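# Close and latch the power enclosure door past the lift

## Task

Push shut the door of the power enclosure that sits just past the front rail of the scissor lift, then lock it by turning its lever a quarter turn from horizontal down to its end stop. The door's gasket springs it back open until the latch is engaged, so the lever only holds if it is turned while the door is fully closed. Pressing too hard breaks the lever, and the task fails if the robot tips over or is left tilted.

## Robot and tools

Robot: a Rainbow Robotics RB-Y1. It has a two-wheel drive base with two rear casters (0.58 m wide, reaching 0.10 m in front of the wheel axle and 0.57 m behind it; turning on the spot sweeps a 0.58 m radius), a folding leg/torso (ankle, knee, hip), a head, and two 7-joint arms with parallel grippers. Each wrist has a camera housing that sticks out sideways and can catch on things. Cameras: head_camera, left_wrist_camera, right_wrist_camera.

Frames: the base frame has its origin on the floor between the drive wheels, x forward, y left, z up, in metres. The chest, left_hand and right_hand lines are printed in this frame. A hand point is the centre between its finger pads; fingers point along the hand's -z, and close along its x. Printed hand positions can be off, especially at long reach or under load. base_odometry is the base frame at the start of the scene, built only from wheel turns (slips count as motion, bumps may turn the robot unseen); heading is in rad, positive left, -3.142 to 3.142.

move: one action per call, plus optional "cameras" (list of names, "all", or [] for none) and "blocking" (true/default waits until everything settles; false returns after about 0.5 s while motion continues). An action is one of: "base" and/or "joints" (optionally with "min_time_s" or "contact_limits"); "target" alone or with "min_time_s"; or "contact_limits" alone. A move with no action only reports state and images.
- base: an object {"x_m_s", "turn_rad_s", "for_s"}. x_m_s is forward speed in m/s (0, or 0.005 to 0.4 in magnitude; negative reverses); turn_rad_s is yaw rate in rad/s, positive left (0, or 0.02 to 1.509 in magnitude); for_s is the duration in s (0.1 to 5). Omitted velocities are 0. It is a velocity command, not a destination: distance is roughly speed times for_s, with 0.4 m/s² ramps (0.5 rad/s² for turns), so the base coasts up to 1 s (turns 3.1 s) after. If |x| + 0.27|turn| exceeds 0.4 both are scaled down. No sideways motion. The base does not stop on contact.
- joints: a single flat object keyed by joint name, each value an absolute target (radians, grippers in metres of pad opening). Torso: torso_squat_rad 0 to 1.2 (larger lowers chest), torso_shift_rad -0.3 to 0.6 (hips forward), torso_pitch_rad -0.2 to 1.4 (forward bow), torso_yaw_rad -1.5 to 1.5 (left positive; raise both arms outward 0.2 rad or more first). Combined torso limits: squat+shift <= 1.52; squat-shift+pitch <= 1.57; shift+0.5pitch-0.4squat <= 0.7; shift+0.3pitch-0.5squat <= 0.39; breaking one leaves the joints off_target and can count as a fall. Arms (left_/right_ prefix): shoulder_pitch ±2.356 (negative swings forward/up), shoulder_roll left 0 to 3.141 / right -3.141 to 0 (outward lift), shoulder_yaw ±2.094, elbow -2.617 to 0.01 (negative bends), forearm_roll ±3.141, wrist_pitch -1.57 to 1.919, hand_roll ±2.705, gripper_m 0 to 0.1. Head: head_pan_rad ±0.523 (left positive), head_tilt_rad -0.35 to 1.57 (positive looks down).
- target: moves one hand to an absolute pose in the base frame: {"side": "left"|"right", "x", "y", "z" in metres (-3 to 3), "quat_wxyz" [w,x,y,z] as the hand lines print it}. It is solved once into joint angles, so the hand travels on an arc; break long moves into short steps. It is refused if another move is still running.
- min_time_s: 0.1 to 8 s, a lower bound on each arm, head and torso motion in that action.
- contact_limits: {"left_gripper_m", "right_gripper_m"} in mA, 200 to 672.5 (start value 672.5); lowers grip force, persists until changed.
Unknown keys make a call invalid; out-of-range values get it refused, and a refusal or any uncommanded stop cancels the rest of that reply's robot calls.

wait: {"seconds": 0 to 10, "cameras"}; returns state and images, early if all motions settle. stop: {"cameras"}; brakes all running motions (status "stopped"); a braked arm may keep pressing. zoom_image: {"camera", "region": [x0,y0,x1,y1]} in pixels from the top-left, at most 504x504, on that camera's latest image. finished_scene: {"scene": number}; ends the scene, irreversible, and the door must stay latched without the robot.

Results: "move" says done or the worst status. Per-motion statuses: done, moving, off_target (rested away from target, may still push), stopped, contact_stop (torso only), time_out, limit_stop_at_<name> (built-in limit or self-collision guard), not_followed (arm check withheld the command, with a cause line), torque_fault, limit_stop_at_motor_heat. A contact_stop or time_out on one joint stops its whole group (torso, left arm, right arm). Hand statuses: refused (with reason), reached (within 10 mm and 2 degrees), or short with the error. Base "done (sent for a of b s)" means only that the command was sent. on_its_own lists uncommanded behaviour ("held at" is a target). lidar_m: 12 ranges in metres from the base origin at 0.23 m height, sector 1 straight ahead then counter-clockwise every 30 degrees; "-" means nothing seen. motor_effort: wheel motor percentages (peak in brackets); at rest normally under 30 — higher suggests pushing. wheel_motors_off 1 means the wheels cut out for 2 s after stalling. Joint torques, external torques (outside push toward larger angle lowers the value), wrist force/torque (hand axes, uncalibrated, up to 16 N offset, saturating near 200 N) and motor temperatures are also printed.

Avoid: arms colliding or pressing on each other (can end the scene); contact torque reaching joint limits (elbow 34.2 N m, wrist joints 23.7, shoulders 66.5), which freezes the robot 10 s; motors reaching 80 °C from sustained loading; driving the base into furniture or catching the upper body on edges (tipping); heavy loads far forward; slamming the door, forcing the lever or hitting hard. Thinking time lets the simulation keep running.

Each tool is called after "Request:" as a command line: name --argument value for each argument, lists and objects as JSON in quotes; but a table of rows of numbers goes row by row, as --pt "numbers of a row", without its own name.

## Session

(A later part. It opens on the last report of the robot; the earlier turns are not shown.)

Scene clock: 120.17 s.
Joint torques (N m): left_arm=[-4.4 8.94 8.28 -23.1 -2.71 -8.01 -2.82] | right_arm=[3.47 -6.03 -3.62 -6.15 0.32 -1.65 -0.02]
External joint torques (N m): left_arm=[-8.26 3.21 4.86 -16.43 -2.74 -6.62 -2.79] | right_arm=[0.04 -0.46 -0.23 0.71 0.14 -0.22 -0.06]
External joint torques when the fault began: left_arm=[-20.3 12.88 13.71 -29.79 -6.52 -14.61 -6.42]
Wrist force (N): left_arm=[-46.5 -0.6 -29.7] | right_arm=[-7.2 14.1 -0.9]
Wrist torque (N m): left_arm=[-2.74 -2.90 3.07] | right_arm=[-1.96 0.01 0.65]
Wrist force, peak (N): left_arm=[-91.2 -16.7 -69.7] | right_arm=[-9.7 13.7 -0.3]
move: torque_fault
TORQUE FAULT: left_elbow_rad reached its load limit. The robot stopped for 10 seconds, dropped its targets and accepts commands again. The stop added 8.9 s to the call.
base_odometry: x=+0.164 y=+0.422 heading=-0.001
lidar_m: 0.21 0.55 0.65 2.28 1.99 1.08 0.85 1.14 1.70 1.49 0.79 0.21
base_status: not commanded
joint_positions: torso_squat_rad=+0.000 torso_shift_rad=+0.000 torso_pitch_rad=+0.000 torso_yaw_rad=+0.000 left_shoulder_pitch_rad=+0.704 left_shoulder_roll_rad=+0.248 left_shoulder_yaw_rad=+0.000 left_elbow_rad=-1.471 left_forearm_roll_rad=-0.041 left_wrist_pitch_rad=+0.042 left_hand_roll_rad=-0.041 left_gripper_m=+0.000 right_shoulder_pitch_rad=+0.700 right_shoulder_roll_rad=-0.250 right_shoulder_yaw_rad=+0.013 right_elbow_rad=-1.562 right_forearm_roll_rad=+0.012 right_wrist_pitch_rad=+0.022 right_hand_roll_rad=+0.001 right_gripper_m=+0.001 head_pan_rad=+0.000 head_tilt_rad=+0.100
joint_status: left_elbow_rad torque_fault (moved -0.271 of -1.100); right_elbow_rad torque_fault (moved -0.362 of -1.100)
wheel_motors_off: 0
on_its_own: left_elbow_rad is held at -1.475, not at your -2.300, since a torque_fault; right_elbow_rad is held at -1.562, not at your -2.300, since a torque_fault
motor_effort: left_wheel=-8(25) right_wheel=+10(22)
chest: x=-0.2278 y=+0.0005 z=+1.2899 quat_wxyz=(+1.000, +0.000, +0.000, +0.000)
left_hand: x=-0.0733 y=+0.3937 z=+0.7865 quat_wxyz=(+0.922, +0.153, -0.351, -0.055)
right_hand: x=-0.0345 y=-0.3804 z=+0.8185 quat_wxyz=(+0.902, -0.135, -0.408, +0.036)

Request:
move --joints '{"left_elbow_rad":-1.1,"left_shoulder_roll_rad":0.1}' --cameras '["left_wrist_camera"]'

Request:
move --base '{"x_m_s":-0.2,"for_s":1.3}' --cameras '["head_camera"]' --joints '{"head_pan_rad":0.5,"head_tilt_rad":0.7}'

Scene clock: 124.33 s.
Joint torques (N m): left_arm=[6.11 3.81 2.26 -3.68 -0.15 -0.96 -0.5] | right_arm=[3.5 -5.79 -3.64 -6.61 0.49 -1.83 -0.09]
External joint torques (N m): left_arm=[-0.77 -0.15 0.48 -0.21 -0.16 -0.08 -0.49] | right_arm=[0.07 -0.25 -0.27 0.25 0.31 -0.39 -0.12]
Wrist force (N): left_arm=[-9.8 8.2 4.4] | right_arm=[-7.0 14.2 -1.0]
Wrist torque (N m): left_arm=[-0.46 -1.69 0.37] | right_arm=[-1.97 0.06 0.67]
Wrist force, peak (N): left_arm=[-46.9 -0.6 -29.6] | right_arm=[-7.3 14.5 -0.9]
move: done
base_odometry: x=+0.164 y=+0.422 heading=-0.001
lidar_m: 0.22 0.54 0.66 2.28 1.99 1.08 0.85 1.14 1.71 1.49 0.79 0.21
base_status: not commanded
joint_positions: torso_squat_rad=+0.000 torso_shift_rad=+0.000 torso_pitch_rad=+0.000 torso_yaw_rad=+0.000 left_shoulder_pitch_rad=+0.702 left_shoulder_roll_rad=+0.100 left_shoulder_yaw_rad=+0.001 left_elbow_rad=-1.100 left_forearm_roll_rad=-0.042 left_wrist_pitch_rad=+0.040 left_hand_roll_rad=-0.041 left_gripper_m=+0.000 right_shoulder_pitch_rad=+0.700 right_shoulder_roll_rad=-0.250 right_shoulder_yaw_rad=+0.013 right_elbow_rad=-1.562 right_forearm_roll_rad=+0.012 right_wrist_pitch_rad=+0.022 right_hand_roll_rad=+0.001 right_gripper_m=+0.001 head_pan_rad=+0.000 head_tilt_rad=+0.100
joint_status: all done
wheel_motors_off: 0
on_its_own: right_elbow_rad is held at -1.562, not at your -2.300, since a torque_fault
motor_effort: left_wheel=-9(9) right_wheel=+11(14)
chest: x=-0.2279 y=-0.0001 z=+1.2899 quat_wxyz=(+1.000, +0.000, +0.000, +0.000)
left_hand: x=-0.2207 y=+0.3309 z=+0.6843 quat_wxyz=(+0.977, +0.101, -0.186, +0.024)
right_hand: x=-0.0346 y=-0.3805 z=+0.8181 quat_wxyz=(+0.902, -0.134, -0.408, +0.036)
Images, in order (width x height): left_wrist_camera 644x364.

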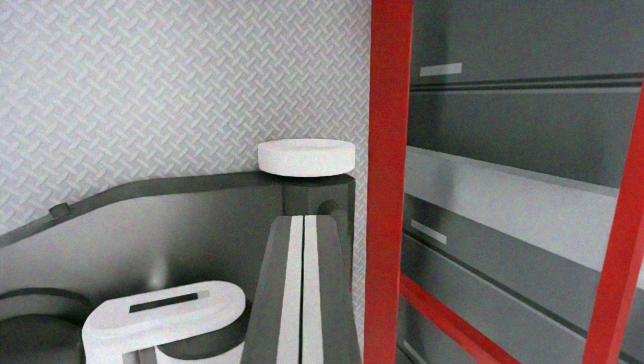

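Scene clock: 127.00 s.
Joint torques (N m): left_arm=[6.42 3.8 2.12 -3.47 -0.2 -0.85 -0.57] | right_arm=[2.99 -5.95 -4.2 -6.84 0.31 -1.72 0.07]
External joint torques (N m): left_arm=[-0.41 -0.15 0.35 0.02 -0.22 0.03 -0.55] | right_arm=[-0.4 -0.41 -0.83 0.03 0.14 -0.28 0.04]
Wrist force (N): left_arm=[-10.2 8.5 4.5] | right_arm=[-6.9 14.2 -0.9]
Wrist torque (N m): left_arm=[-0.48 -1.72 0.39] | right_arm=[-1.96 0.08 0.65]
Wrist force, peak (N): left_arm=[-10.5 8.6 4.7] | right_arm=[-7.2 14.4 -1.0]
move: done
base_odometry: x=-0.096 y=+0.422 heading=-0.002
lidar_m: 0.47 0.90 0.78 3.18 0.89 0.89 1.01 1.11 0.97 3.80 0.90 0.92
base_status: done (sent for 1.3 of 1.3 s)
joint_positions: torso_squat_rad=+0.000 torso_shift_rad=+0.000 torso_pitch_rad=+0.000 torso_yaw_rad=+0.000 left_shoulder_pitch_rad=+0.702 left_shoulder_roll_rad=+0.100 left_shoulder_yaw_rad=+0.001 left_elbow_rad=-1.100 left_forearm_roll_rad=-0.042 left_wrist_pitch_rad=+0.040 left_hand_roll_rad=-0.041 left_gripper_m=+0.000 right_shoulder_pitch_rad=+0.700 right_shoulder_roll_rad=-0.250 right_shoulder_yaw_rad=+0.013 right_elbow_rad=-1.562 right_forearm_roll_rad=+0.012 right_wrist_pitch_rad=+0.022 right_hand_roll_rad=+0.001 right_gripper_m=+0.001 head_pan_rad=+0.500 head_tilt_rad=+0.700
joint_status: all done
wheel_motors_off: 0
on_its_own: right_elbow_rad is held at -1.562, not at your -2.300, since a torque_fault
motor_effort: left_wheel=-11(23) right_wheel=+21(48)
chest: x=-0.2280 y=-0.0001 z=+1.2899 quat_wxyz=(+1.000, +0.000, +0.000, +0.000)
left_hand: x=-0.2206 y=+0.3309 z=+0.6843 quat_wxyz=(+0.977, +0.101, -0.187, +0.024)
right_hand: x=-0.0347 y=-0.3805 z=+0.8181 quat_wxyz=(+0.902, -0.134, -0.408, +0.036)
Images, in order (width x height): head_camera 896x504.

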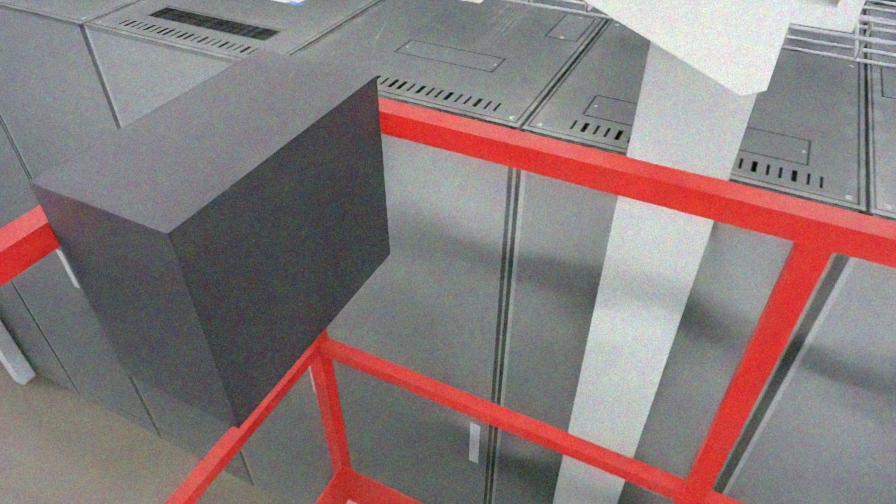

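Request:
move --joints '{"left_elbow_rad":-2.3,"right_elbow_rad":-2.3}' --cameras '[]'

Request:
move --joints '{"left_shoulder_pitch_rad":-0.3,"right_shoulder_pitch_rad":-0.3,"left_shoulder_roll_rad":0.25,"head_pan_rad":0,"head_tilt_rad":0.3}'

Scene clock: 132.80 s.
Joint torques (N m): left_arm=[-0.22 2.19 2.13 -9.91 -0.06 -1.62 -0.57] | right_arm=[0.36 -4.1 -2.92 -9.4 0.34 -2.13 -0.05]
External joint torques (N m): left_arm=[0.21 0.17 0.38 1.05 -0.08 0.38 -0.52] | right_arm=[0.05 -0.49 -0.01 0.56 0.11 -0.28 -0.1]
Wrist force (N): left_arm=[-13.4 7.9 10.1] | right_arm=[-8.5 14.0 3.3]
Wrist torque (N m): left_arm=[-0.40 -1.88 0.41] | right_arm=[-1.98 -0.05 0.63]
Wrist force, peak (N): left_arm=[-13.4 8.2 10.5] | right_arm=[-8.8 14.5 3.3]
move: done
base_odometry: x=-0.096 y=+0.422 heading=-0.002
lidar_m: 0.47 0.91 0.77 3.18 0.89 0.89 1.02 1.11 0.97 3.80 0.90 0.92
base_status: not commanded
joint_positions: torso_squat_rad=+0.000 torso_shift_rad=+0.000 torso_pitch_rad=+0.000 torso_yaw_rad=+0.000 left_shoulder_pitch_rad=+0.702 left_shoulder_roll_rad=+0.100 left_shoulder_yaw_rad=+0.001 left_elbow_rad=-2.300 left_forearm_roll_rad=-0.042 left_wrist_pitch_rad=+0.040 left_hand_roll_rad=-0.041 left_gripper_m=+0.000 right_shoulder_pitch_rad=+0.700 right_shoulder_roll_rad=-0.250 right_shoulder_yaw_rad=+0.013 right_elbow_rad=-2.300 right_forearm_roll_rad=+0.012 right_wrist_pitch_rad=+0.022 right_hand_roll_rad=+0.001 right_gripper_m=+0.001 head_pan_rad=+0.500 head_tilt_rad=+0.700
joint_status: all done
wheel_motors_off: 0
motor_effort: left_wheel=-11(11) right_wheel=+22(24)
chest: x=-0.2280 y=-0.0002 z=+1.2899 quat_wxyz=(+1.000, +0.000, +0.000, +0.000)
left_hand: x=+0.1043 y=+0.3132 z=+1.1294 quat_wxyz=(+0.696, +0.142, -0.703, -0.028)
right_hand: x=+0.1056 y=-0.3034 z=+1.1317 quat_wxyz=(+0.694, -0.117, -0.706, +0.079)

Scene clock: 134.43 s.
Joint torques (N m): left_arm=[-12.13 3.88 2.4 -6.17 -0.19 -0.8 -0.66] | right_arm=[-12.52 -3.61 -2.72 -6.03 0.18 -1.25 0.02]
External joint torques (N m): left_arm=[0.86 0.64 -0.26 0.47 -0.21 0.18 -0.64] | right_arm=[-0.08 -0.16 -0.26 0.21 0.06 -0.28 -0.01]
Wrist force (N): left_arm=[-10.7 7.5 15.2] | right_arm=[-5.7 14.2 8.1]
Wrist torque (N m): left_arm=[-0.29 -1.76 0.42] | right_arm=[-2.06 0.12 0.63]
Wrist force, peak (N): left_arm=[-10.7 7.5 15.2] | right_arm=[-9.0 14.5 4.3]
move: done
base_odometry: x=-0.096 y=+0.422 heading=-0.002
lidar_m: 0.47 0.91 0.77 3.19 0.89 0.88 1.02 1.11 0.97 3.79 0.90 0.92
base_status: not commanded
joint_positions: torso_squat_rad=+0.000 torso_shift_rad=+0.000 torso_pitch_rad=+0.000 torso_yaw_rad=+0.000 left_shoulder_pitch_rad=-0.300 left_shoulder_roll_rad=+0.250 left_shoulder_yaw_rad=+0.001 left_elbow_rad=-2.300 left_forearm_roll_rad=-0.042 left_wrist_pitch_rad=+0.040 left_hand_roll_rad=-0.041 left_gripper_m=+0.000 right_shoulder_pitch_rad=-0.300 right_shoulder_roll_rad=-0.250 right_shoulder_yaw_rad=+0.013 right_elbow_rad=-2.300 right_forearm_roll_rad=+0.012 right_wrist_pitch_rad=+0.022 right_hand_roll_rad=+0.001 right_gripper_m=+0.001 head_pan_rad=+0.000 head_tilt_rad=+0.300
joint_status: all done
wheel_motors_off: 0
motor_effort: left_wheel=-11(11) right_wheel=+20(24)
chest: x=-0.2280 y=-0.0002 z=+1.2899 quat_wxyz=(+1.000, +0.000, +0.000, +0.000)
left_hand: x=+0.1683 y=+0.1740 z=+1.5040 quat_wxyz=(+0.281, +0.063, -0.948, -0.136)
right_hand: x=+0.1646 y=-0.1679 z=+1.5045 quat_wxyz=(+0.278, -0.022, -0.951, +0.131)
pictures: head_camera, left_wrist_camera, right_wrist_camera
Images, in order (width x height): head_camera 896x504, left_wrist_camera 644x364, right_wrist_camera 644x364.

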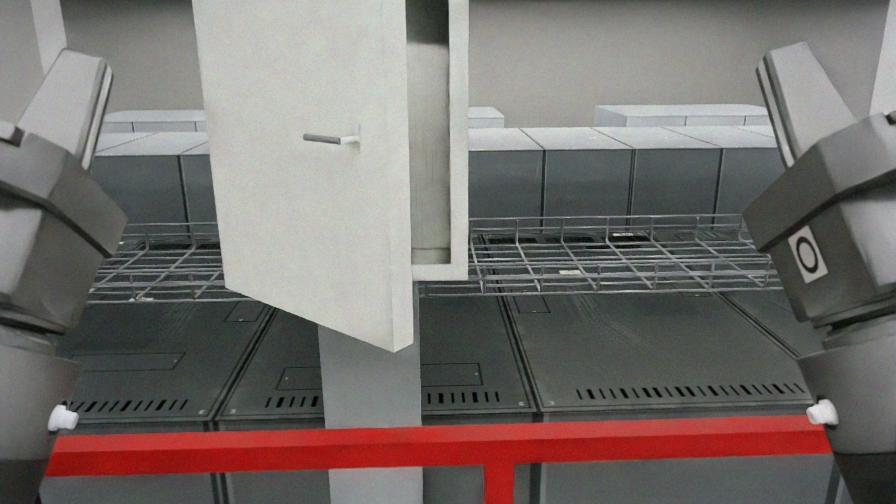

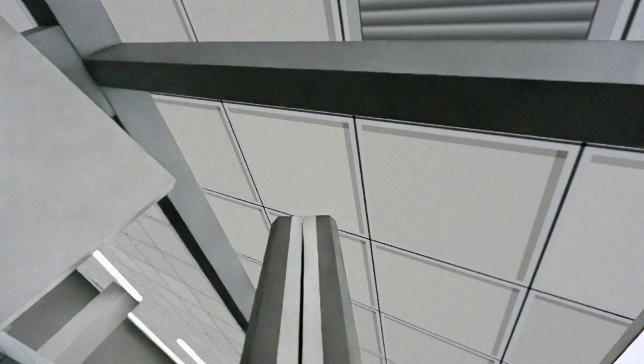

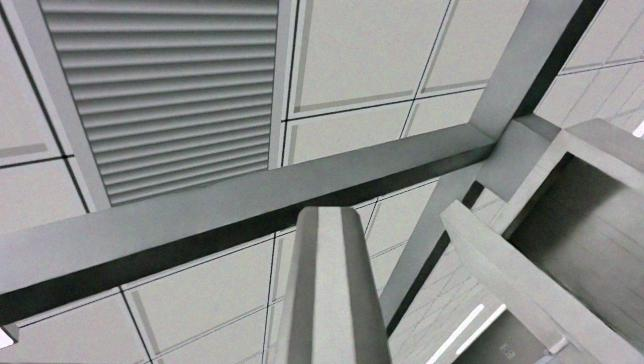

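Request:
move --target '{"side":"left","x":0.2,"y":0.22,"z":1.5,"quat_wxyz":[0.707,0,-0.707,0]}' --cameras '[]'

Request:
move --target '{"side":"right","x":0.15,"y":-0.2,"z":1.55,"quat_wxyz":[0.707,0,-0.707,0]}' --cameras '["head_camera"]'

Scene clock: 143.90 s.
Joint torques (N m): left_arm=[-15.63 5.87 1.86 -0.52 -0.31 -1.96 -0.25] | right_arm=[-12.26 -3.89 -2.69 -6.2 0.11 -1.39 0.02]
External joint torques (N m): left_arm=[0.27 0.02 0.07 -0.2 0.12 0.04 -0.19] | right_arm=[0.18 -0.45 -0.23 0.04 -0.01 -0.42 -0.01]
Wrist force (N): left_arm=[-13.7 9.3 10.1] | right_arm=[-5.6 14.3 7.8]
Wrist torque (N m): left_arm=[-0.44 -1.86 0.45] | right_arm=[-2.09 0.13 0.64]
Wrist force, peak (N): left_arm=[-11.6 6.1 15.8] | right_arm=[-6.1 14.4 8.4]
move: done
base_odometry: x=-0.096 y=+0.422 heading=-0.002
lidar_m: 0.47 0.91 0.77 3.19 0.89 0.88 1.01 1.11 0.97 3.80 0.90 0.92
base_status: not commanded
joint_positions: torso_squat_rad=+0.000 torso_shift_rad=+0.000 torso_pitch_rad=+0.000 torso_yaw_rad=+0.000 left_shoulder_pitch_rad=-0.980 left_shoulder_roll_rad=+0.355 left_shoulder_yaw_rad=+0.206 left_elbow_rad=-2.463 left_forearm_roll_rad=+0.125 left_wrist_pitch_rad=+1.880 left_hand_roll_rad=+0.219 left_gripper_m=+0.000 right_shoulder_pitch_rad=-0.300 right_shoulder_roll_rad=-0.250 right_shoulder_yaw_rad=+0.013 right_elbow_rad=-2.300 right_forearm_roll_rad=+0.012 right_wrist_pitch_rad=+0.022 right_hand_roll_rad=+0.001 right_gripper_m=+0.001 head_pan_rad=+0.000 head_tilt_rad=+0.300
joint_status: all done
wheel_motors_off: 0
motor_effort: left_wheel=-11(12) right_wheel=+19(21)
chest: x=-0.2280 y=-0.0002 z=+1.2899 quat_wxyz=(+1.000, +0.000, +0.000, +0.000)
left_hand: x=+0.1999 y=+0.2199 z=+1.5001 quat_wxyz=(+0.707, +0.000, -0.707, +0.000)
left_hand_status: reached (checked arc, planned for 1.5 s): 0 mm and 0.0 deg off.
right_hand: x=+0.1646 y=-0.1679 z=+1.5044 quat_wxyz=(+0.278, -0.022, -0.951, +0.131)

Scene clock: 145.87 s.
Joint torques (N m): left_arm=[-15.29 6.05 1.7 -0.63 -0.32 -1.86 -0.13] | right_arm=[-12.72 -6.37 -4.26 3.04 1.9 -1.58 0.27]
External joint torques (N m): left_arm=[0.61 0.2 -0.08 -0.31 0.11 0.13 -0.07] | right_arm=[0.26 -0.05 0.99 -0.54 0.44 -0.51 0.22]
Wrist force (N): left_arm=[-13.5 9.2 10.1] | right_arm=[-8.6 12.3 3.0]
Wrist torque (N m): left_arm=[-0.45 -1.90 0.43] | right_arm=[-1.87 -0.04 0.63]
Wrist force, peak (N): left_arm=[-13.9 9.3 10.6] | right_arm=[-6.9 13.7 8.7]
move: done
base_odometry: x=-0.096 y=+0.422 heading=-0.002
lidar_m: 0.48 0.90 0.77 3.19 0.89 0.89 1.02 1.11 0.97 3.79 0.90 0.92
base_status: not commanded
joint_positions: torso_squat_rad=+0.000 torso_shift_rad=+0.000 torso_pitch_rad=+0.000 torso_yaw_rad=+0.000 left_shoulder_pitch_rad=-0.980 left_shoulder_roll_rad=+0.355 left_shoulder_yaw_rad=+0.206 left_elbow_rad=-2.463 left_forearm_roll_rad=+0.125 left_wrist_pitch_rad=+1.880 left_hand_roll_rad=+0.219 left_gripper_m=+0.000 right_shoulder_pitch_rad=-1.253 right_shoulder_roll_rad=-1.046 right_shoulder_yaw_rad=+0.100 right_elbow_rad=-2.477 right_forearm_roll_rad=-0.658 right_wrist_pitch_rad=+1.919 right_hand_roll_rad=-0.979 right_gripper_m=+0.001 head_pan_rad=+0.000 head_tilt_rad=+0.300
joint_status: all done
wheel_motors_off: 0
motor_effort: left_wheel=-11(11) right_wheel=+19(21)
chest: x=-0.2281 y=-0.0002 z=+1.2899 quat_wxyz=(+1.000, +0.000, +0.000, +0.000)
left_hand: x=+0.1998 y=+0.2199 z=+1.5001 quat_wxyz=(+0.707, +0.000, -0.707, +0.000)
right_hand: x=+0.1500 y=-0.2009 z=+1.5499 quat_wxyz=(+0.706, +0.001, -0.708, +0.000)
right_hand_status: reached (checked arc, planned for 1.6 s): 1 mm and 0.2 deg off.
Images, in order (width x height): head_camera 896x504.

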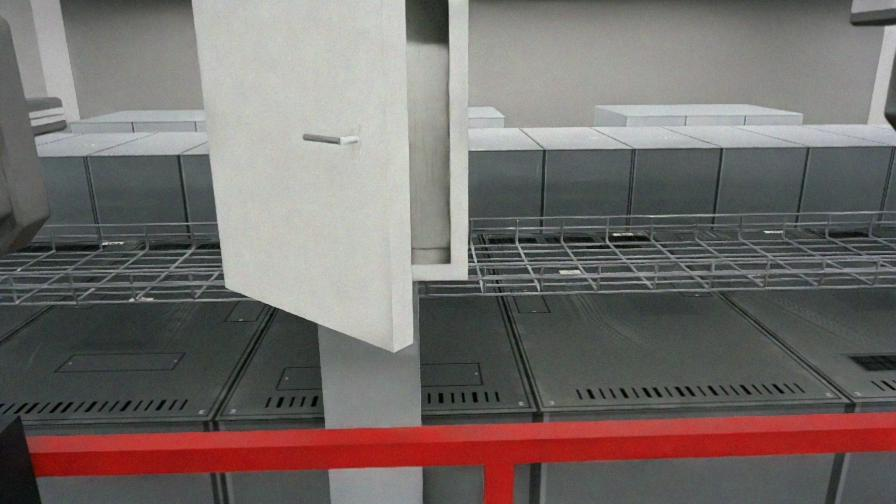

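Request:
move --base '{"x_m_s":0.2,"for_s":1.2}' --joints '{"head_tilt_rad":0.2}'

Scene clock: 150.63 s.
Joint torques (N m): left_arm=[-15.58 5.69 1.85 -0.51 -0.37 -1.77 -0.2] | right_arm=[-12.97 -6.22 -4.97 3.08 1.92 -1.67 0.14]
External joint torques (N m): left_arm=[0.33 -0.16 0.06 -0.18 0.06 0.23 -0.15] | right_arm=[0.01 0.11 0.28 -0.5 0.46 -0.59 0.09]
Wrist force (N): left_arm=[-13.8 9.2 10.0] | right_arm=[-8.8 12.0 2.5]
Wrist torque (N m): left_arm=[-0.48 -1.90 0.41] | right_arm=[-1.83 -0.06 0.65]
Wrist force, peak (N): left_arm=[-14.1 9.4 10.6] | right_arm=[-9.0 12.6 3.4]
move: done
base_odometry: x=+0.144 y=+0.422 heading=-0.003
lidar_m: 0.23 0.56 0.67 2.32 1.95 1.07 1.26 1.13 1.70 1.49 0.79 0.23
base_status: done (sent for 1.2 of 1.2 s)
joint_positions: torso_squat_rad=+0.000 torso_shift_rad=+0.000 torso_pitch_rad=+0.000 torso_yaw_rad=+0.000 left_shoulder_pitch_rad=-0.980 left_shoulder_roll_rad=+0.355 left_shoulder_yaw_rad=+0.206 left_elbow_rad=-2.463 left_forearm_roll_rad=+0.125 left_wrist_pitch_rad=+1.880 left_hand_roll_rad=+0.219 left_gripper_m=+0.000 right_shoulder_pitch_rad=-1.253 right_shoulder_roll_rad=-1.046 right_shoulder_yaw_rad=+0.101 right_elbow_rad=-2.477 right_forearm_roll_rad=-0.658 right_wrist_pitch_rad=+1.919 right_hand_roll_rad=-0.979 right_gripper_m=+0.001 head_pan_rad=+0.000 head_tilt_rad=+0.200
joint_status: all done
wheel_motors_off: 0
motor_effort: left_wheel=-9(30) right_wheel=+8(36)
chest: x=-0.2280 y=-0.0002 z=+1.2899 quat_wxyz=(+1.000, +0.000, +0.000, +0.000)
left_hand: x=+0.2000 y=+0.2199 z=+1.5000 quat_wxyz=(+0.707, +0.000, -0.707, +0.000)
right_hand: x=+0.1501 y=-0.2009 z=+1.5498 quat_wxyz=(+0.706, +0.001, -0.708, +0.000)
pictures: head_camera, left_wrist_camera, right_wrist_camera
Images, in order (width x height): head_camera 896x504, left_wrist_camera 644x364, right_wrist_camera 644x364.

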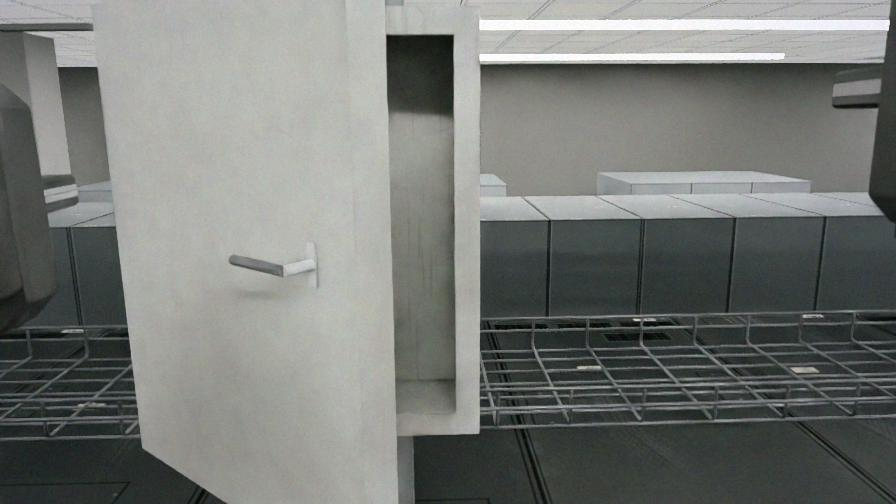

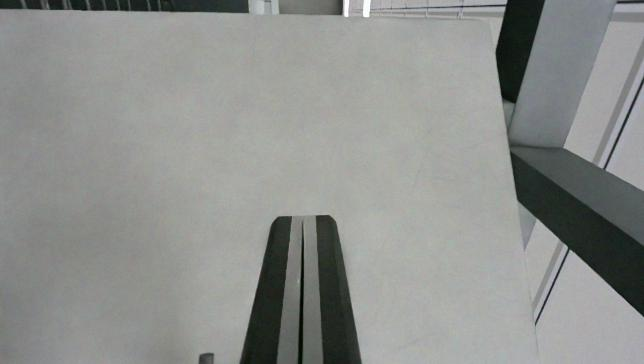

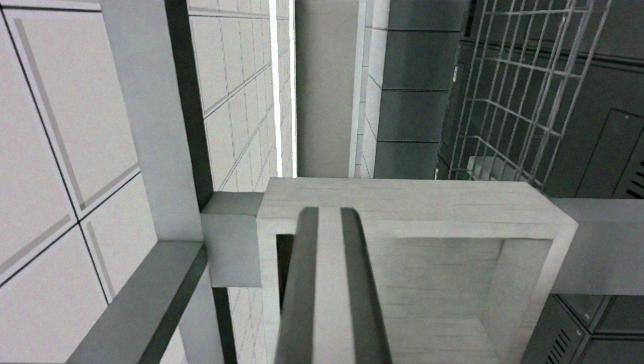

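Request:
move --target '{"side":"right","x":0.22,"y":0.08,"z":1.57,"quat_wxyz":[0.707,0,-0.707,0]}'

Scene clock: 156.27 s.
Joint torques (N m): left_arm=[-15.46 5.8 1.61 -0.38 -0.46 -1.75 -0.18] | right_arm=[-10.62 -11.43 -6.91 9.77 1.55 -6.89 0.69]
External joint torques (N m): left_arm=[0.43 -0.07 -0.2 -0.08 -0.02 0.25 -0.12] | right_arm=[6.02 -1.58 1.47 7.96 -0.2 -6.26 0.63]
Wrist force (N): left_arm=[-13.6 9.4 10.0] | right_arm=[-26.5 -21.4 53.5]
Wrist torque (N m): left_arm=[-0.50 -1.88 0.43] | right_arm=[0.55 -2.67 -0.24]
Wrist force, peak (N): left_arm=[-14.3 9.6 10.1] | right_arm=[-46.3 -52.4 82.5]
move: done
base_odometry: x=+0.144 y=+0.422 heading=-0.003
lidar_m: 0.23 0.56 0.66 2.33 1.96 1.07 1.26 1.13 1.15 1.49 0.80 0.24
base_status: not commanded
joint_positions: torso_squat_rad=+0.000 torso_shift_rad=-0.001 torso_pitch_rad=-0.003 torso_yaw_rad=+0.000 left_shoulder_pitch_rad=-0.980 left_shoulder_roll_rad=+0.355 left_shoulder_yaw_rad=+0.206 left_elbow_rad=-2.463 left_forearm_roll_rad=+0.125 left_wrist_pitch_rad=+1.880 left_hand_roll_rad=+0.219 left_gripper_m=+0.000 right_shoulder_pitch_rad=-1.956 right_shoulder_roll_rad=-0.359 right_shoulder_yaw_rad=+0.856 right_elbow_rad=-1.568 right_forearm_roll_rad=-0.302 right_wrist_pitch_rad=+1.808 right_hand_roll_rad=-1.239 right_gripper_m=+0.001 head_pan_rad=+0.000 head_tilt_rad=+0.200
joint_status: all done
wheel_motors_off: 0
motor_effort: left_wheel=+1(12) right_wheel=+28(32)
chest: x=-0.2297 y=-0.0011 z=+1.2899 quat_wxyz=(+1.000, +0.001, -0.001, +0.000)
left_hand: x=+0.1977 y=+0.2186 z=+1.5015 quat_wxyz=(+0.706, +0.000, -0.708, -0.001)
right_hand: x=+0.2164 y=+0.0789 z=+1.5719 quat_wxyz=(+0.706, +0.001, -0.709, +0.000)
right_hand_status: reached (checked arc, planned for 1.2 s): 4 mm and 0.3 deg off.
pictures: head_camera, left_wrist_camera, right_wrist_camera
Images, in order (width x height): head_camera 896x504, left_wrist_camera 644x364, right_wrist_camera 644x364.

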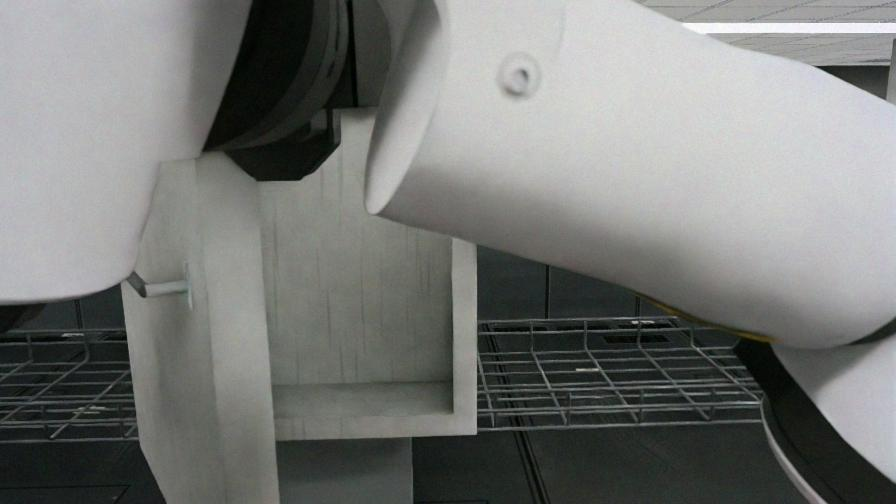

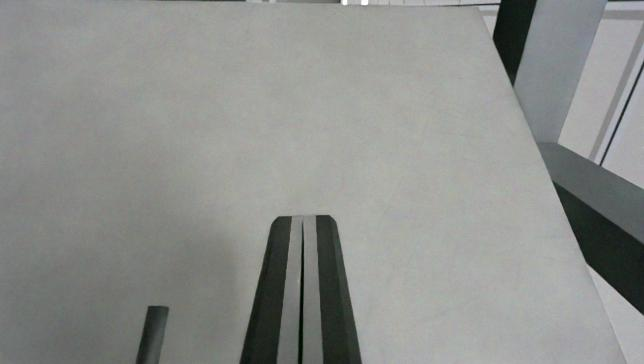

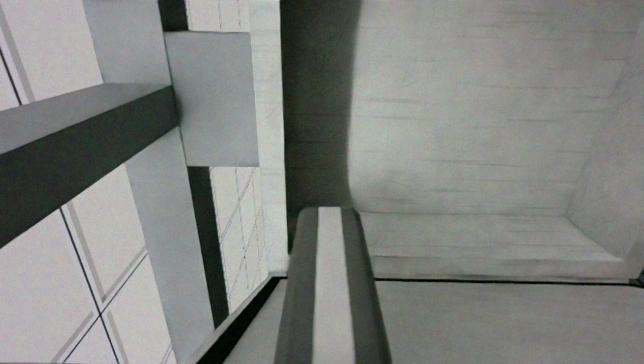

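Request:
move --target '{"side":"right","x":0.15,"y":-0.02,"z":1.57,"quat_wxyz":[0.707,0,-0.707,0]}' --cameras '[]'

Request:
move --target '{"side":"right","x":0.1,"y":-0.2,"z":1.5,"quat_wxyz":[0.707,0,-0.707,0]}'

Scene clock: 160.03 s.
Joint torques (N m): left_arm=[-15.41 5.65 1.44 -0.42 -0.36 -1.78 -0.26] | right_arm=[-14.16 -6.43 -7.43 4.55 2.36 -0.29 0.33]
External joint torques (N m): left_arm=[0.49 -0.2 -0.35 -0.09 0.08 0.22 -0.21] | right_arm=[-0.79 0.03 -0.02 -0.54 0.55 -0.21 0.28]
Wrist force (N): left_arm=[-13.8 9.1 9.9] | right_arm=[-8.9 13.8 3.0]
Wrist torque (N m): left_arm=[-0.48 -1.91 0.42] | right_arm=[-2.07 -0.05 0.67]
Wrist force, peak (N): left_arm=[-14.2 9.5 10.3] | right_arm=[-27.8 -23.0 58.2]
move: done
base_odometry: x=+0.144 y=+0.422 heading=-0.003
lidar_m: 0.24 0.56 0.66 2.32 1.95 1.07 1.26 1.13 1.15 1.49 0.79 0.23
base_status: not commanded
joint_positions: torso_squat_rad=+0.000 torso_shift_rad=+0.000 torso_pitch_rad=+0.000 torso_yaw_rad=+0.000 left_shoulder_pitch_rad=-0.980 left_shoulder_roll_rad=+0.355 left_shoulder_yaw_rad=+0.206 left_elbow_rad=-2.463 left_forearm_roll_rad=+0.125 left_wrist_pitch_rad=+1.880 left_hand_roll_rad=+0.219 left_gripper_m=+0.000 right_shoulder_pitch_rad=-2.087 right_shoulder_roll_rad=-0.815 right_shoulder_yaw_rad=+0.982 right_elbow_rad=-2.093 right_forearm_roll_rad=-0.734 right_wrist_pitch_rad=+1.919 right_hand_roll_rad=-1.527 right_gripper_m=+0.001 head_pan_rad=+0.000 head_tilt_rad=+0.200
joint_status: all done
wheel_motors_off: 0
motor_effort: left_wheel=-7(8) right_wheel=+12(28)
chest: x=-0.2281 y=-0.0002 z=+1.2899 quat_wxyz=(+1.000, +0.000, +0.000, +0.000)
left_hand: x=+0.1998 y=+0.2199 z=+1.5001 quat_wxyz=(+0.707, +0.000, -0.707, +0.000)
right_hand: x=+0.1525 y=-0.0189 z=+1.5692 quat_wxyz=(+0.708, +0.000, -0.706, +0.001)
right_hand_status: reached (checked arc, planned for 0.9 s): 3 mm and 0.2 deg off.

Scene clock: 161.53 s.
Joint torques (N m): left_arm=[-15.27 5.65 1.6 -0.53 -0.33 -1.8 -0.3] | right_arm=[-6.51 -0.08 -6.51 6.45 2.52 -0.24 -0.2]
External joint torques (N m): left_arm=[0.63 -0.2 -0.19 -0.2 0.11 0.2 -0.25] | right_arm=[0.79 0.23 -1.42 -0.61 0.59 -0.19 -0.25]
Wrist force (N): left_arm=[-13.8 8.9 9.9] | right_arm=[-8.6 13.8 2.1]
Wrist torque (N m): left_arm=[-0.43 -1.91 0.45] | right_arm=[-2.05 -0.03 0.67]
Wrist force, peak (N): left_arm=[-14.1 9.5 10.3] | right_arm=[-9.2 14.9 2.6]
move: short
base_odometry: x=+0.144 y=+0.422 heading=-0.003
lidar_m: 0.23 0.56 0.66 2.32 1.95 1.07 1.25 1.12 1.15 1.49 0.79 0.24
base_status: not commanded
joint_positions: torso_squat_rad=+0.000 torso_shift_rad=+0.000 torso_pitch_rad=+0.000 torso_yaw_rad=+0.000 left_shoulder_pitch_rad=-0.980 left_shoulder_roll_rad=+0.355 left_shoulder_yaw_rad=+0.206 left_elbow_rad=-2.463 left_forearm_roll_rad=+0.125 left_wrist_pitch_rad=+1.880 left_hand_roll_rad=+0.219 left_gripper_m=+0.000 right_shoulder_pitch_rad=-1.884 right_shoulder_roll_rad=-1.660 right_shoulder_yaw_rad=+0.808 right_elbow_rad=-2.617 right_forearm_roll_rad=-1.198 right_wrist_pitch_rad=+1.587 right_hand_roll_rad=-1.542 right_gripper_m=+0.001 head_pan_rad=+0.000 head_tilt_rad=+0.200
joint_status: all done
wheel_motors_off: 0
motor_effort: left_wheel=-7(7) right_wheel=+10(13)
chest: x=-0.2281 y=-0.0002 z=+1.2899 quat_wxyz=(+1.000, +0.000, +0.000, +0.000)
left_hand: x=+0.1998 y=+0.2199 z=+1.5001 quat_wxyz=(+0.707, +0.000, -0.707, +0.000)
right_hand: x=+0.1004 y=-0.1999 z=+1.5006 quat_wxyz=(+0.764, -0.009, -0.645, -0.009)
right_hand_status: short (checked arc, as near as the solve gets, planned for 1.2 s): 1 mm and 9.7 deg off. The place is met; only the turn is off.
pictures: head_camera, left_wrist_camera, right_wrist_camera
Images, in order (width x height): head_camera 896x504, left_wrist_camera 644x364, right_wrist_camera 644x364.

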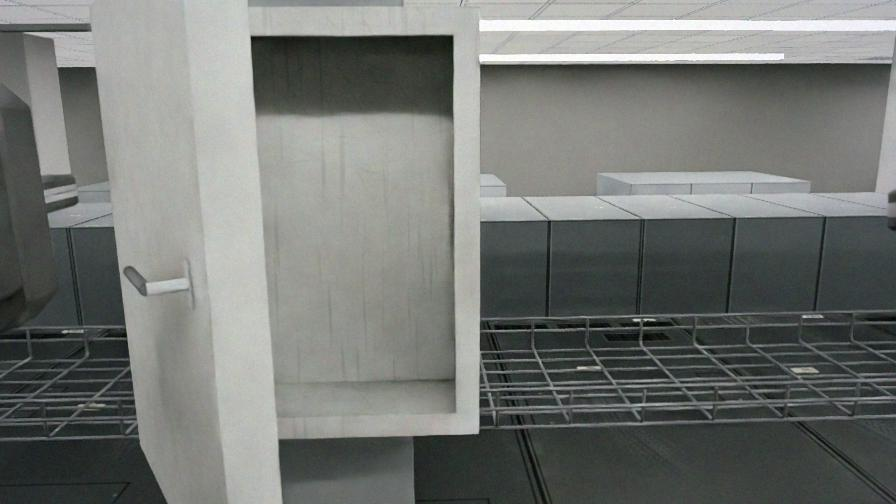

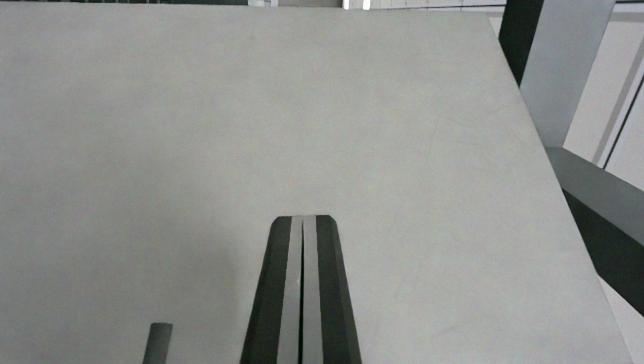

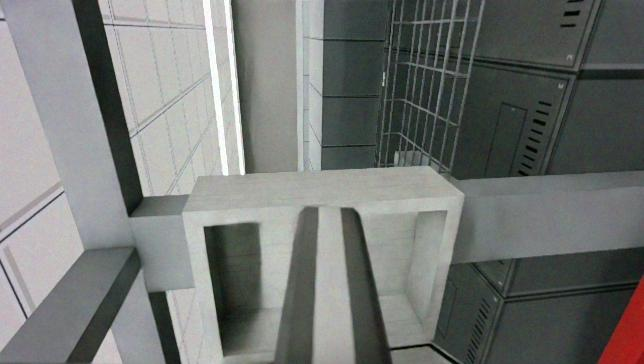

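Request:
move --target '{"side":"left","x":0.2,"y":0.2,"z":1.56,"quat_wxyz":[0.707,0,-0.707,0]}' --cameras '[]'

Request:
move --target '{"side":"left","x":0.27,"y":0.18,"z":1.56,"quat_wxyz":[0.707,0,-0.707,0]}' --min_time_s 1.5 --cameras '["head_camera"]'

Request:
move --target '{"side":"left","x":0.32,"y":0.155,"z":1.56,"quat_wxyz":[0.707,0,-0.707,0]}' --min_time_s 1.5 --cameras '["head_camera","left_wrist_camera"]'

Scene clock: 167.87 s.
Joint torques (N m): left_arm=[-16.29 5.69 3.9 0.98 -1 -1.52 -0.51] | right_arm=[-6.93 0.05 -6.58 6.49 2.38 -0.26 -0.13]
External joint torques (N m): left_arm=[0.06 -0.84 -0.3 -0.05 -0.04 0.26 -0.46] | right_arm=[0.37 0.35 -1.49 -0.56 0.45 -0.21 -0.18]
Wrist force (N): left_arm=[-13.8 9.1 9.8] | right_arm=[-8.5 13.9 2.1]
Wrist torque (N m): left_arm=[-0.43 -1.93 0.41] | right_arm=[-2.04 -0.01 0.65]
Wrist force, peak (N): left_arm=[-14.4 9.6 10.3] | right_arm=[-9.0 14.2 2.0]
move: done
base_odometry: x=+0.144 y=+0.422 heading=-0.003
lidar_m: 0.23 0.56 0.66 2.32 1.96 1.07 1.26 1.12 1.15 1.49 0.79 0.24
base_status: not commanded
joint_positions: torso_squat_rad=+0.000 torso_shift_rad=+0.000 torso_pitch_rad=+0.000 torso_yaw_rad=+0.000 left_shoulder_pitch_rad=-1.208 left_shoulder_roll_rad=+0.633 left_shoulder_yaw_rad=+0.047 left_elbow_rad=-2.303 left_forearm_roll_rad=+0.300 left_wrist_pitch_rad=+1.919 left_hand_roll_rad=+0.514 left_gripper_m=+0.000 right_shoulder_pitch_rad=-1.884 right_shoulder_roll_rad=-1.660 right_shoulder_yaw_rad=+0.808 right_elbow_rad=-2.617 right_forearm_roll_rad=-1.198 right_wrist_pitch_rad=+1.587 right_hand_roll_rad=-1.542 right_gripper_m=+0.001 head_pan_rad=+0.000 head_tilt_rad=+0.200
joint_status: all done
wheel_motors_off: 0
motor_effort: left_wheel=-7(7) right_wheel=+11(14)
chest: x=-0.2281 y=-0.0001 z=+1.2899 quat_wxyz=(+1.000, +0.000, +0.000, +0.000)
left_hand: x=+0.2001 y=+0.2005 z=+1.5597 quat_wxyz=(+0.705, -0.001, -0.709, +0.000)
left_hand_status: reached (checked arc, planned for 0.6 s): 1 mm and 0.3 deg off.
right_hand: x=+0.1004 y=-0.1999 z=+1.5006 quat_wxyz=(+0.764, -0.009, -0.645, -0.009)

Scene clock: 169.70 s.
Joint torques (N m): left_arm=[-20.61 4.49 3.65 -0.85 -0.67 -2 -0.52] | right_arm=[-6.76 -0.09 -6.84 6.4 2.24 -0.15 -0.35]
External joint torques (N m): left_arm=[-1.78 -2.46 -1.61 0.43 0.32 -0.21 -0.46] | right_arm=[0.54 0.22 -1.75 -0.65 0.3 -0.1 -0.4]
Wrist force (N): left_arm=[-14.1 10.5 10.7] | right_arm=[-8.8 13.8 1.9]
Wrist torque (N m): left_arm=[-0.39 -1.89 0.38] | right_arm=[-2.05 -0.04 0.65]
Wrist force, peak (N): left_arm=[-13.5 12.3 13.9] | right_arm=[-8.9 14.2 2.0]
move: done
base_odometry: x=+0.144 y=+0.422 heading=-0.003
lidar_m: 0.24 0.56 0.66 2.32 1.95 1.07 1.26 1.13 1.15 1.49 0.79 0.23
base_status: not commanded
joint_positions: torso_squat_rad=+0.000 torso_shift_rad=+0.000 torso_pitch_rad=+0.000 torso_yaw_rad=+0.000 left_shoulder_pitch_rad=-1.219 left_shoulder_roll_rad=+0.580 left_shoulder_yaw_rad=-0.056 left_elbow_rad=-2.046 left_forearm_roll_rad=+0.197 left_wrist_pitch_rad=+1.673 left_hand_roll_rad=+0.504 left_gripper_m=+0.000 right_shoulder_pitch_rad=-1.884 right_shoulder_roll_rad=-1.660 right_shoulder_yaw_rad=+0.808 right_elbow_rad=-2.617 right_forearm_roll_rad=-1.198 right_wrist_pitch_rad=+1.587 right_hand_roll_rad=-1.542 right_gripper_m=+0.001 head_pan_rad=+0.000 head_tilt_rad=+0.200
joint_status: all done
wheel_motors_off: 0
motor_effort: left_wheel=-7(7) right_wheel=+13(13)
chest: x=-0.2281 y=-0.0001 z=+1.2899 quat_wxyz=(+1.000, +0.000, +0.000, +0.000)
left_hand: x=+0.2699 y=+0.1804 z=+1.5600 quat_wxyz=(+0.707, +0.000, -0.707, +0.000)
left_hand_status: reached (checked arc, planned for 1.5 s): 0 mm and 0.0 deg off.
right_hand: x=+0.1004 y=-0.1999 z=+1.5006 quat_wxyz=(+0.764, -0.009, -0.645, -0.009)
Images, in order (width x height): head_camera 896x504.

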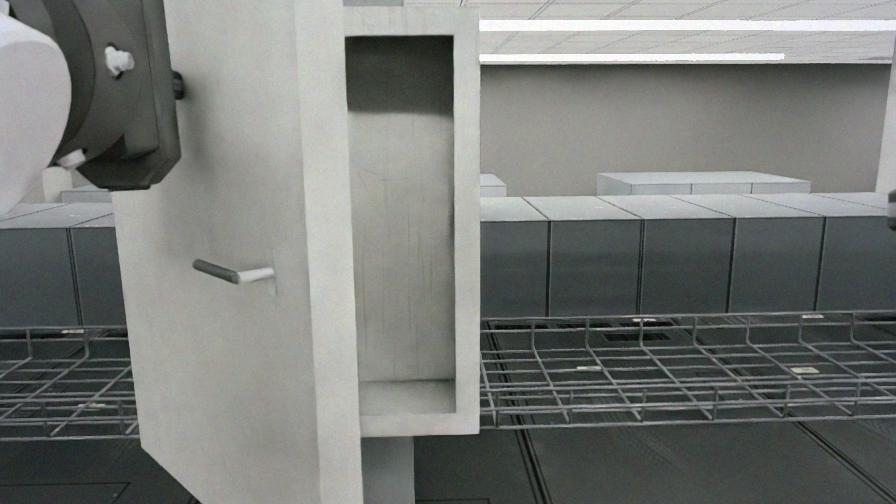

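Scene clock: 171.53 s.
Joint torques (N m): left_arm=[-21.86 4.53 4.32 -2.18 -0.59 -1.95 -0.03] | right_arm=[-7.14 -0.16 -6.43 6.26 2.39 -0.39 -0.4]
External joint torques (N m): left_arm=[-1.14 -2.67 -1.48 0.67 0.42 -0.17 0.03] | right_arm=[0.16 0.14 -1.34 -0.79 0.46 -0.34 -0.45]
Wrist force (N): left_arm=[-14.1 10.5 12.4] | right_arm=[-8.7 13.7 2.0]
Wrist torque (N m): left_arm=[-0.49 -1.85 0.41] | right_arm=[-2.04 -0.04 0.65]
Wrist force, peak (N): left_arm=[-15.0 12.6 12.6] | right_arm=[-9.1 14.2 1.9]
move: done
base_odometry: x=+0.144 y=+0.422 heading=-0.003
lidar_m: 0.23 0.57 0.66 2.32 1.95 1.07 1.26 1.12 1.15 1.49 0.79 0.24
base_status: not commanded
joint_positions: torso_squat_rad=+0.000 torso_shift_rad=+0.000 torso_pitch_rad=+0.000 torso_yaw_rad=+0.000 left_shoulder_pitch_rad=-1.276 left_shoulder_roll_rad=+0.522 left_shoulder_yaw_rad=-0.133 left_elbow_rad=-1.821 left_forearm_roll_rad=+0.124 left_wrist_pitch_rad=+1.505 left_hand_roll_rad=+0.519 left_gripper_m=+0.000 right_shoulder_pitch_rad=-1.884 right_shoulder_roll_rad=-1.660 right_shoulder_yaw_rad=+0.808 right_elbow_rad=-2.617 right_forearm_roll_rad=-1.198 right_wrist_pitch_rad=+1.587 right_hand_roll_rad=-1.542 right_gripper_m=+0.001 head_pan_rad=+0.000 head_tilt_rad=+0.200
joint_status: all done
wheel_motors_off: 0
motor_effort: left_wheel=-7(7) right_wheel=+10(13)
chest: x=-0.2281 y=-0.0001 z=+1.2899 quat_wxyz=(+1.000, +0.000, +0.000, +0.000)
left_hand: x=+0.3199 y=+0.1554 z=+1.5601 quat_wxyz=(+0.707, +0.000, -0.707, +0.000)
left_hand_status: reached (checked arc, planned for 1.5 s): 0 mm and 0.0 deg off.
right_hand: x=+0.1004 y=-0.1998 z=+1.5006 quat_wxyz=(+0.764, -0.009, -0.645, -0.009)
Images, in order (width x height): head_camera 896x504, left_wrist_camera 644x364.

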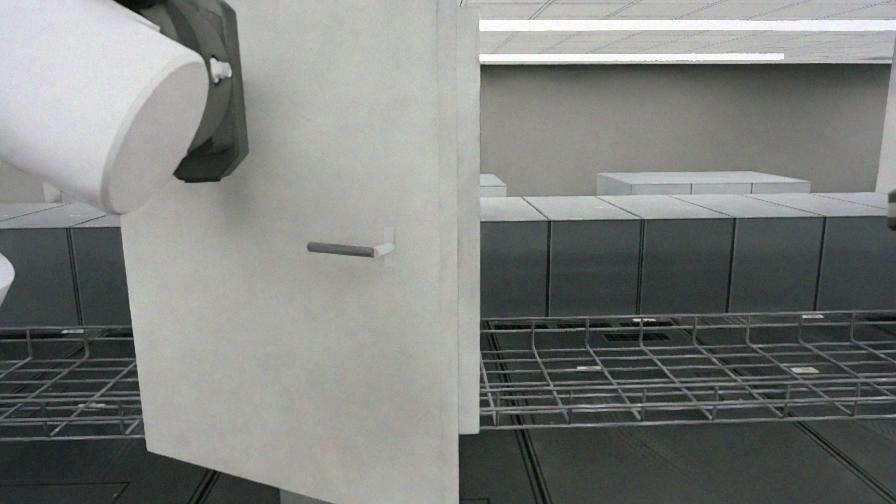

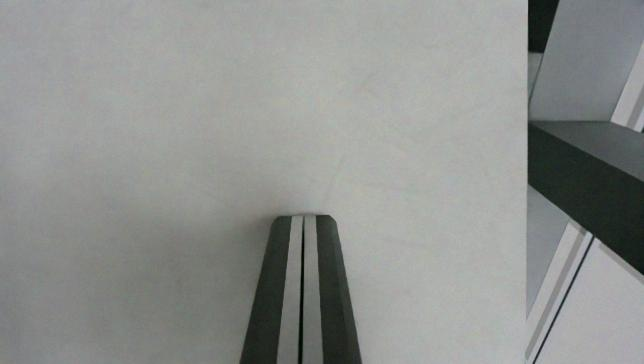

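Request:
move --target '{"side":"left","x":0.35,"y":0.135,"z":1.56,"quat_wxyz":[0.707,0,-0.707,0]}' --min_time_s 1.2 --cameras '["head_camera"]'

Request:
move --target '{"side":"left","x":0.37,"y":0.12,"z":1.56,"quat_wxyz":[0.707,0,-0.707,0]}' --min_time_s 1.2 --cameras '["head_camera"]'

Scene clock: 175.20 s.
Joint torques (N m): left_arm=[-22.88 5 4.64 -2.97 -0.75 -1.77 0.07] | right_arm=[-6.62 -0.19 -6.18 6.35 2.38 -0.25 -0.17]
External joint torques (N m): left_arm=[-1.04 -2.4 -1.31 0.8 0.27 -0.02 0.13] | right_arm=[0.68 0.11 -1.1 -0.7 0.45 -0.21 -0.22]
Wrist force (N): left_arm=[-14.0 10.5 12.6] | right_arm=[-9.1 13.8 2.0]
Wrist torque (N m): left_arm=[-0.56 -1.90 0.40] | right_arm=[-2.02 -0.08 0.65]
Wrist force, peak (N): left_arm=[-14.9 12.0 14.1] | right_arm=[-9.2 14.0 2.1]
move: done
base_odometry: x=+0.144 y=+0.422 heading=-0.003
lidar_m: 0.23 0.56 0.66 2.32 1.95 1.06 1.25 1.12 1.15 1.49 0.79 0.24
base_status: not commanded
joint_positions: torso_squat_rad=+0.000 torso_shift_rad=+0.000 torso_pitch_rad=+0.000 torso_yaw_rad=+0.000 left_shoulder_pitch_rad=-1.329 left_shoulder_roll_rad=+0.477 left_shoulder_yaw_rad=-0.177 left_elbow_rad=-1.664 left_forearm_roll_rad=+0.080 left_wrist_pitch_rad=+1.403 left_hand_roll_rad=+0.539 left_gripper_m=+0.000 right_shoulder_pitch_rad=-1.884 right_shoulder_roll_rad=-1.660 right_shoulder_yaw_rad=+0.808 right_elbow_rad=-2.617 right_forearm_roll_rad=-1.198 right_wrist_pitch_rad=+1.587 right_hand_roll_rad=-1.542 right_gripper_m=+0.001 head_pan_rad=+0.000 head_tilt_rad=+0.200
joint_status: all done
wheel_motors_off: 0
motor_effort: left_wheel=-7(7) right_wheel=+11(13)
chest: x=-0.2281 y=-0.0001 z=+1.2899 quat_wxyz=(+1.000, +0.000, +0.000, +0.000)
left_hand: x=+0.3494 y=+0.1354 z=+1.5600 quat_wxyz=(+0.707, +0.000, -0.707, +0.000)
left_hand_status: reached (checked arc, planned for 1.2 s): 1 mm and 0.0 deg off.
right_hand: x=+0.1003 y=-0.1998 z=+1.5006 quat_wxyz=(+0.764, -0.009, -0.646, -0.009)
Images, in order (width x height): head_camera 896x504.

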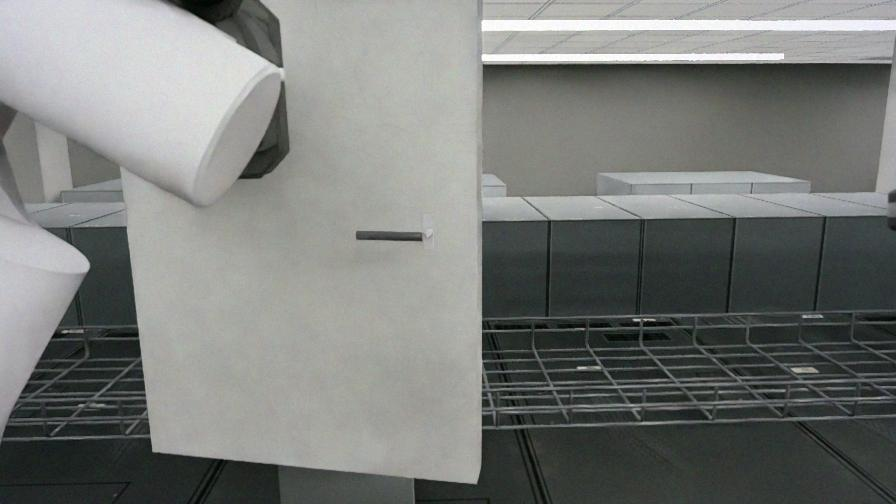

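Scene clock: 176.73 s.
Joint torques (N m): left_arm=[-22.96 5.11 4.54 -2.89 -0.85 -1.83 0.13] | right_arm=[-6.82 0.49 -6.39 6.39 2.37 -0.18 -0.32]
External joint torques (N m): left_arm=[-0.35 -2.51 -1.4 1.5 0.19 -0.09 0.19] | right_arm=[0.48 0.79 -1.3 -0.67 0.44 -0.13 -0.37]
Wrist force (N): left_arm=[-14.4 10.5 15.6] | right_arm=[-8.7 13.6 2.3]
Wrist torque (N m): left_arm=[-0.55 -1.93 0.42] | right_arm=[-2.02 -0.03 0.65]
Wrist force, peak (N): left_arm=[-14.9 11.2 16.0] | right_arm=[-8.6 14.2 2.0]
move: done
base_odometry: x=+0.144 y=+0.422 heading=-0.003
lidar_m: 0.23 0.56 0.66 2.32 1.95 1.07 1.26 1.13 1.15 1.49 0.80 0.23
base_status: not commanded
joint_positions: torso_squat_rad=+0.000 torso_shift_rad=+0.000 torso_pitch_rad=+0.000 torso_yaw_rad=+0.000 left_shoulder_pitch_rad=-1.375 left_shoulder_roll_rad=+0.442 left_shoulder_yaw_rad=-0.205 left_elbow_rad=-1.540 left_forearm_roll_rad=+0.051 left_wrist_pitch_rad=+1.329 left_hand_roll_rad=+0.556 left_gripper_m=+0.000 right_shoulder_pitch_rad=-1.884 right_shoulder_roll_rad=-1.660 right_shoulder_yaw_rad=+0.808 right_elbow_rad=-2.617 right_forearm_roll_rad=-1.198 right_wrist_pitch_rad=+1.587 right_hand_roll_rad=-1.542 right_gripper_m=+0.001 head_pan_rad=+0.000 head_tilt_rad=+0.200
joint_status: all done
wheel_motors_off: 0
motor_effort: left_wheel=-7(7) right_wheel=+11(14)
chest: x=-0.2281 y=-0.0001 z=+1.2899 quat_wxyz=(+1.000, +0.000, +0.000, +0.000)
left_hand: x=+0.3696 y=+0.1203 z=+1.5602 quat_wxyz=(+0.707, +0.000, -0.707, +0.000)
left_hand_status: reached (checked arc, planned for 1.2 s): 1 mm and 0.0 deg off.
right_hand: x=+0.1003 y=-0.1998 z=+1.5006 quat_wxyz=(+0.764, -0.009, -0.646, -0.009)
Images, in order (width x height): head_camera 896x504.

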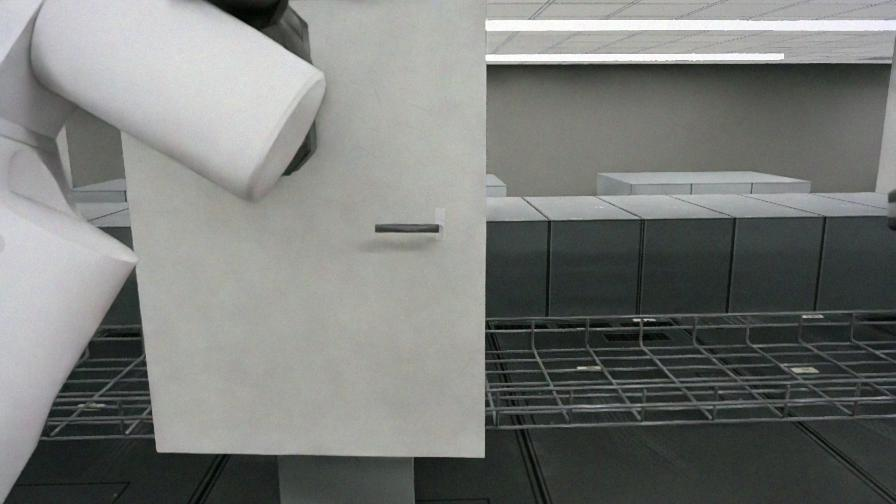

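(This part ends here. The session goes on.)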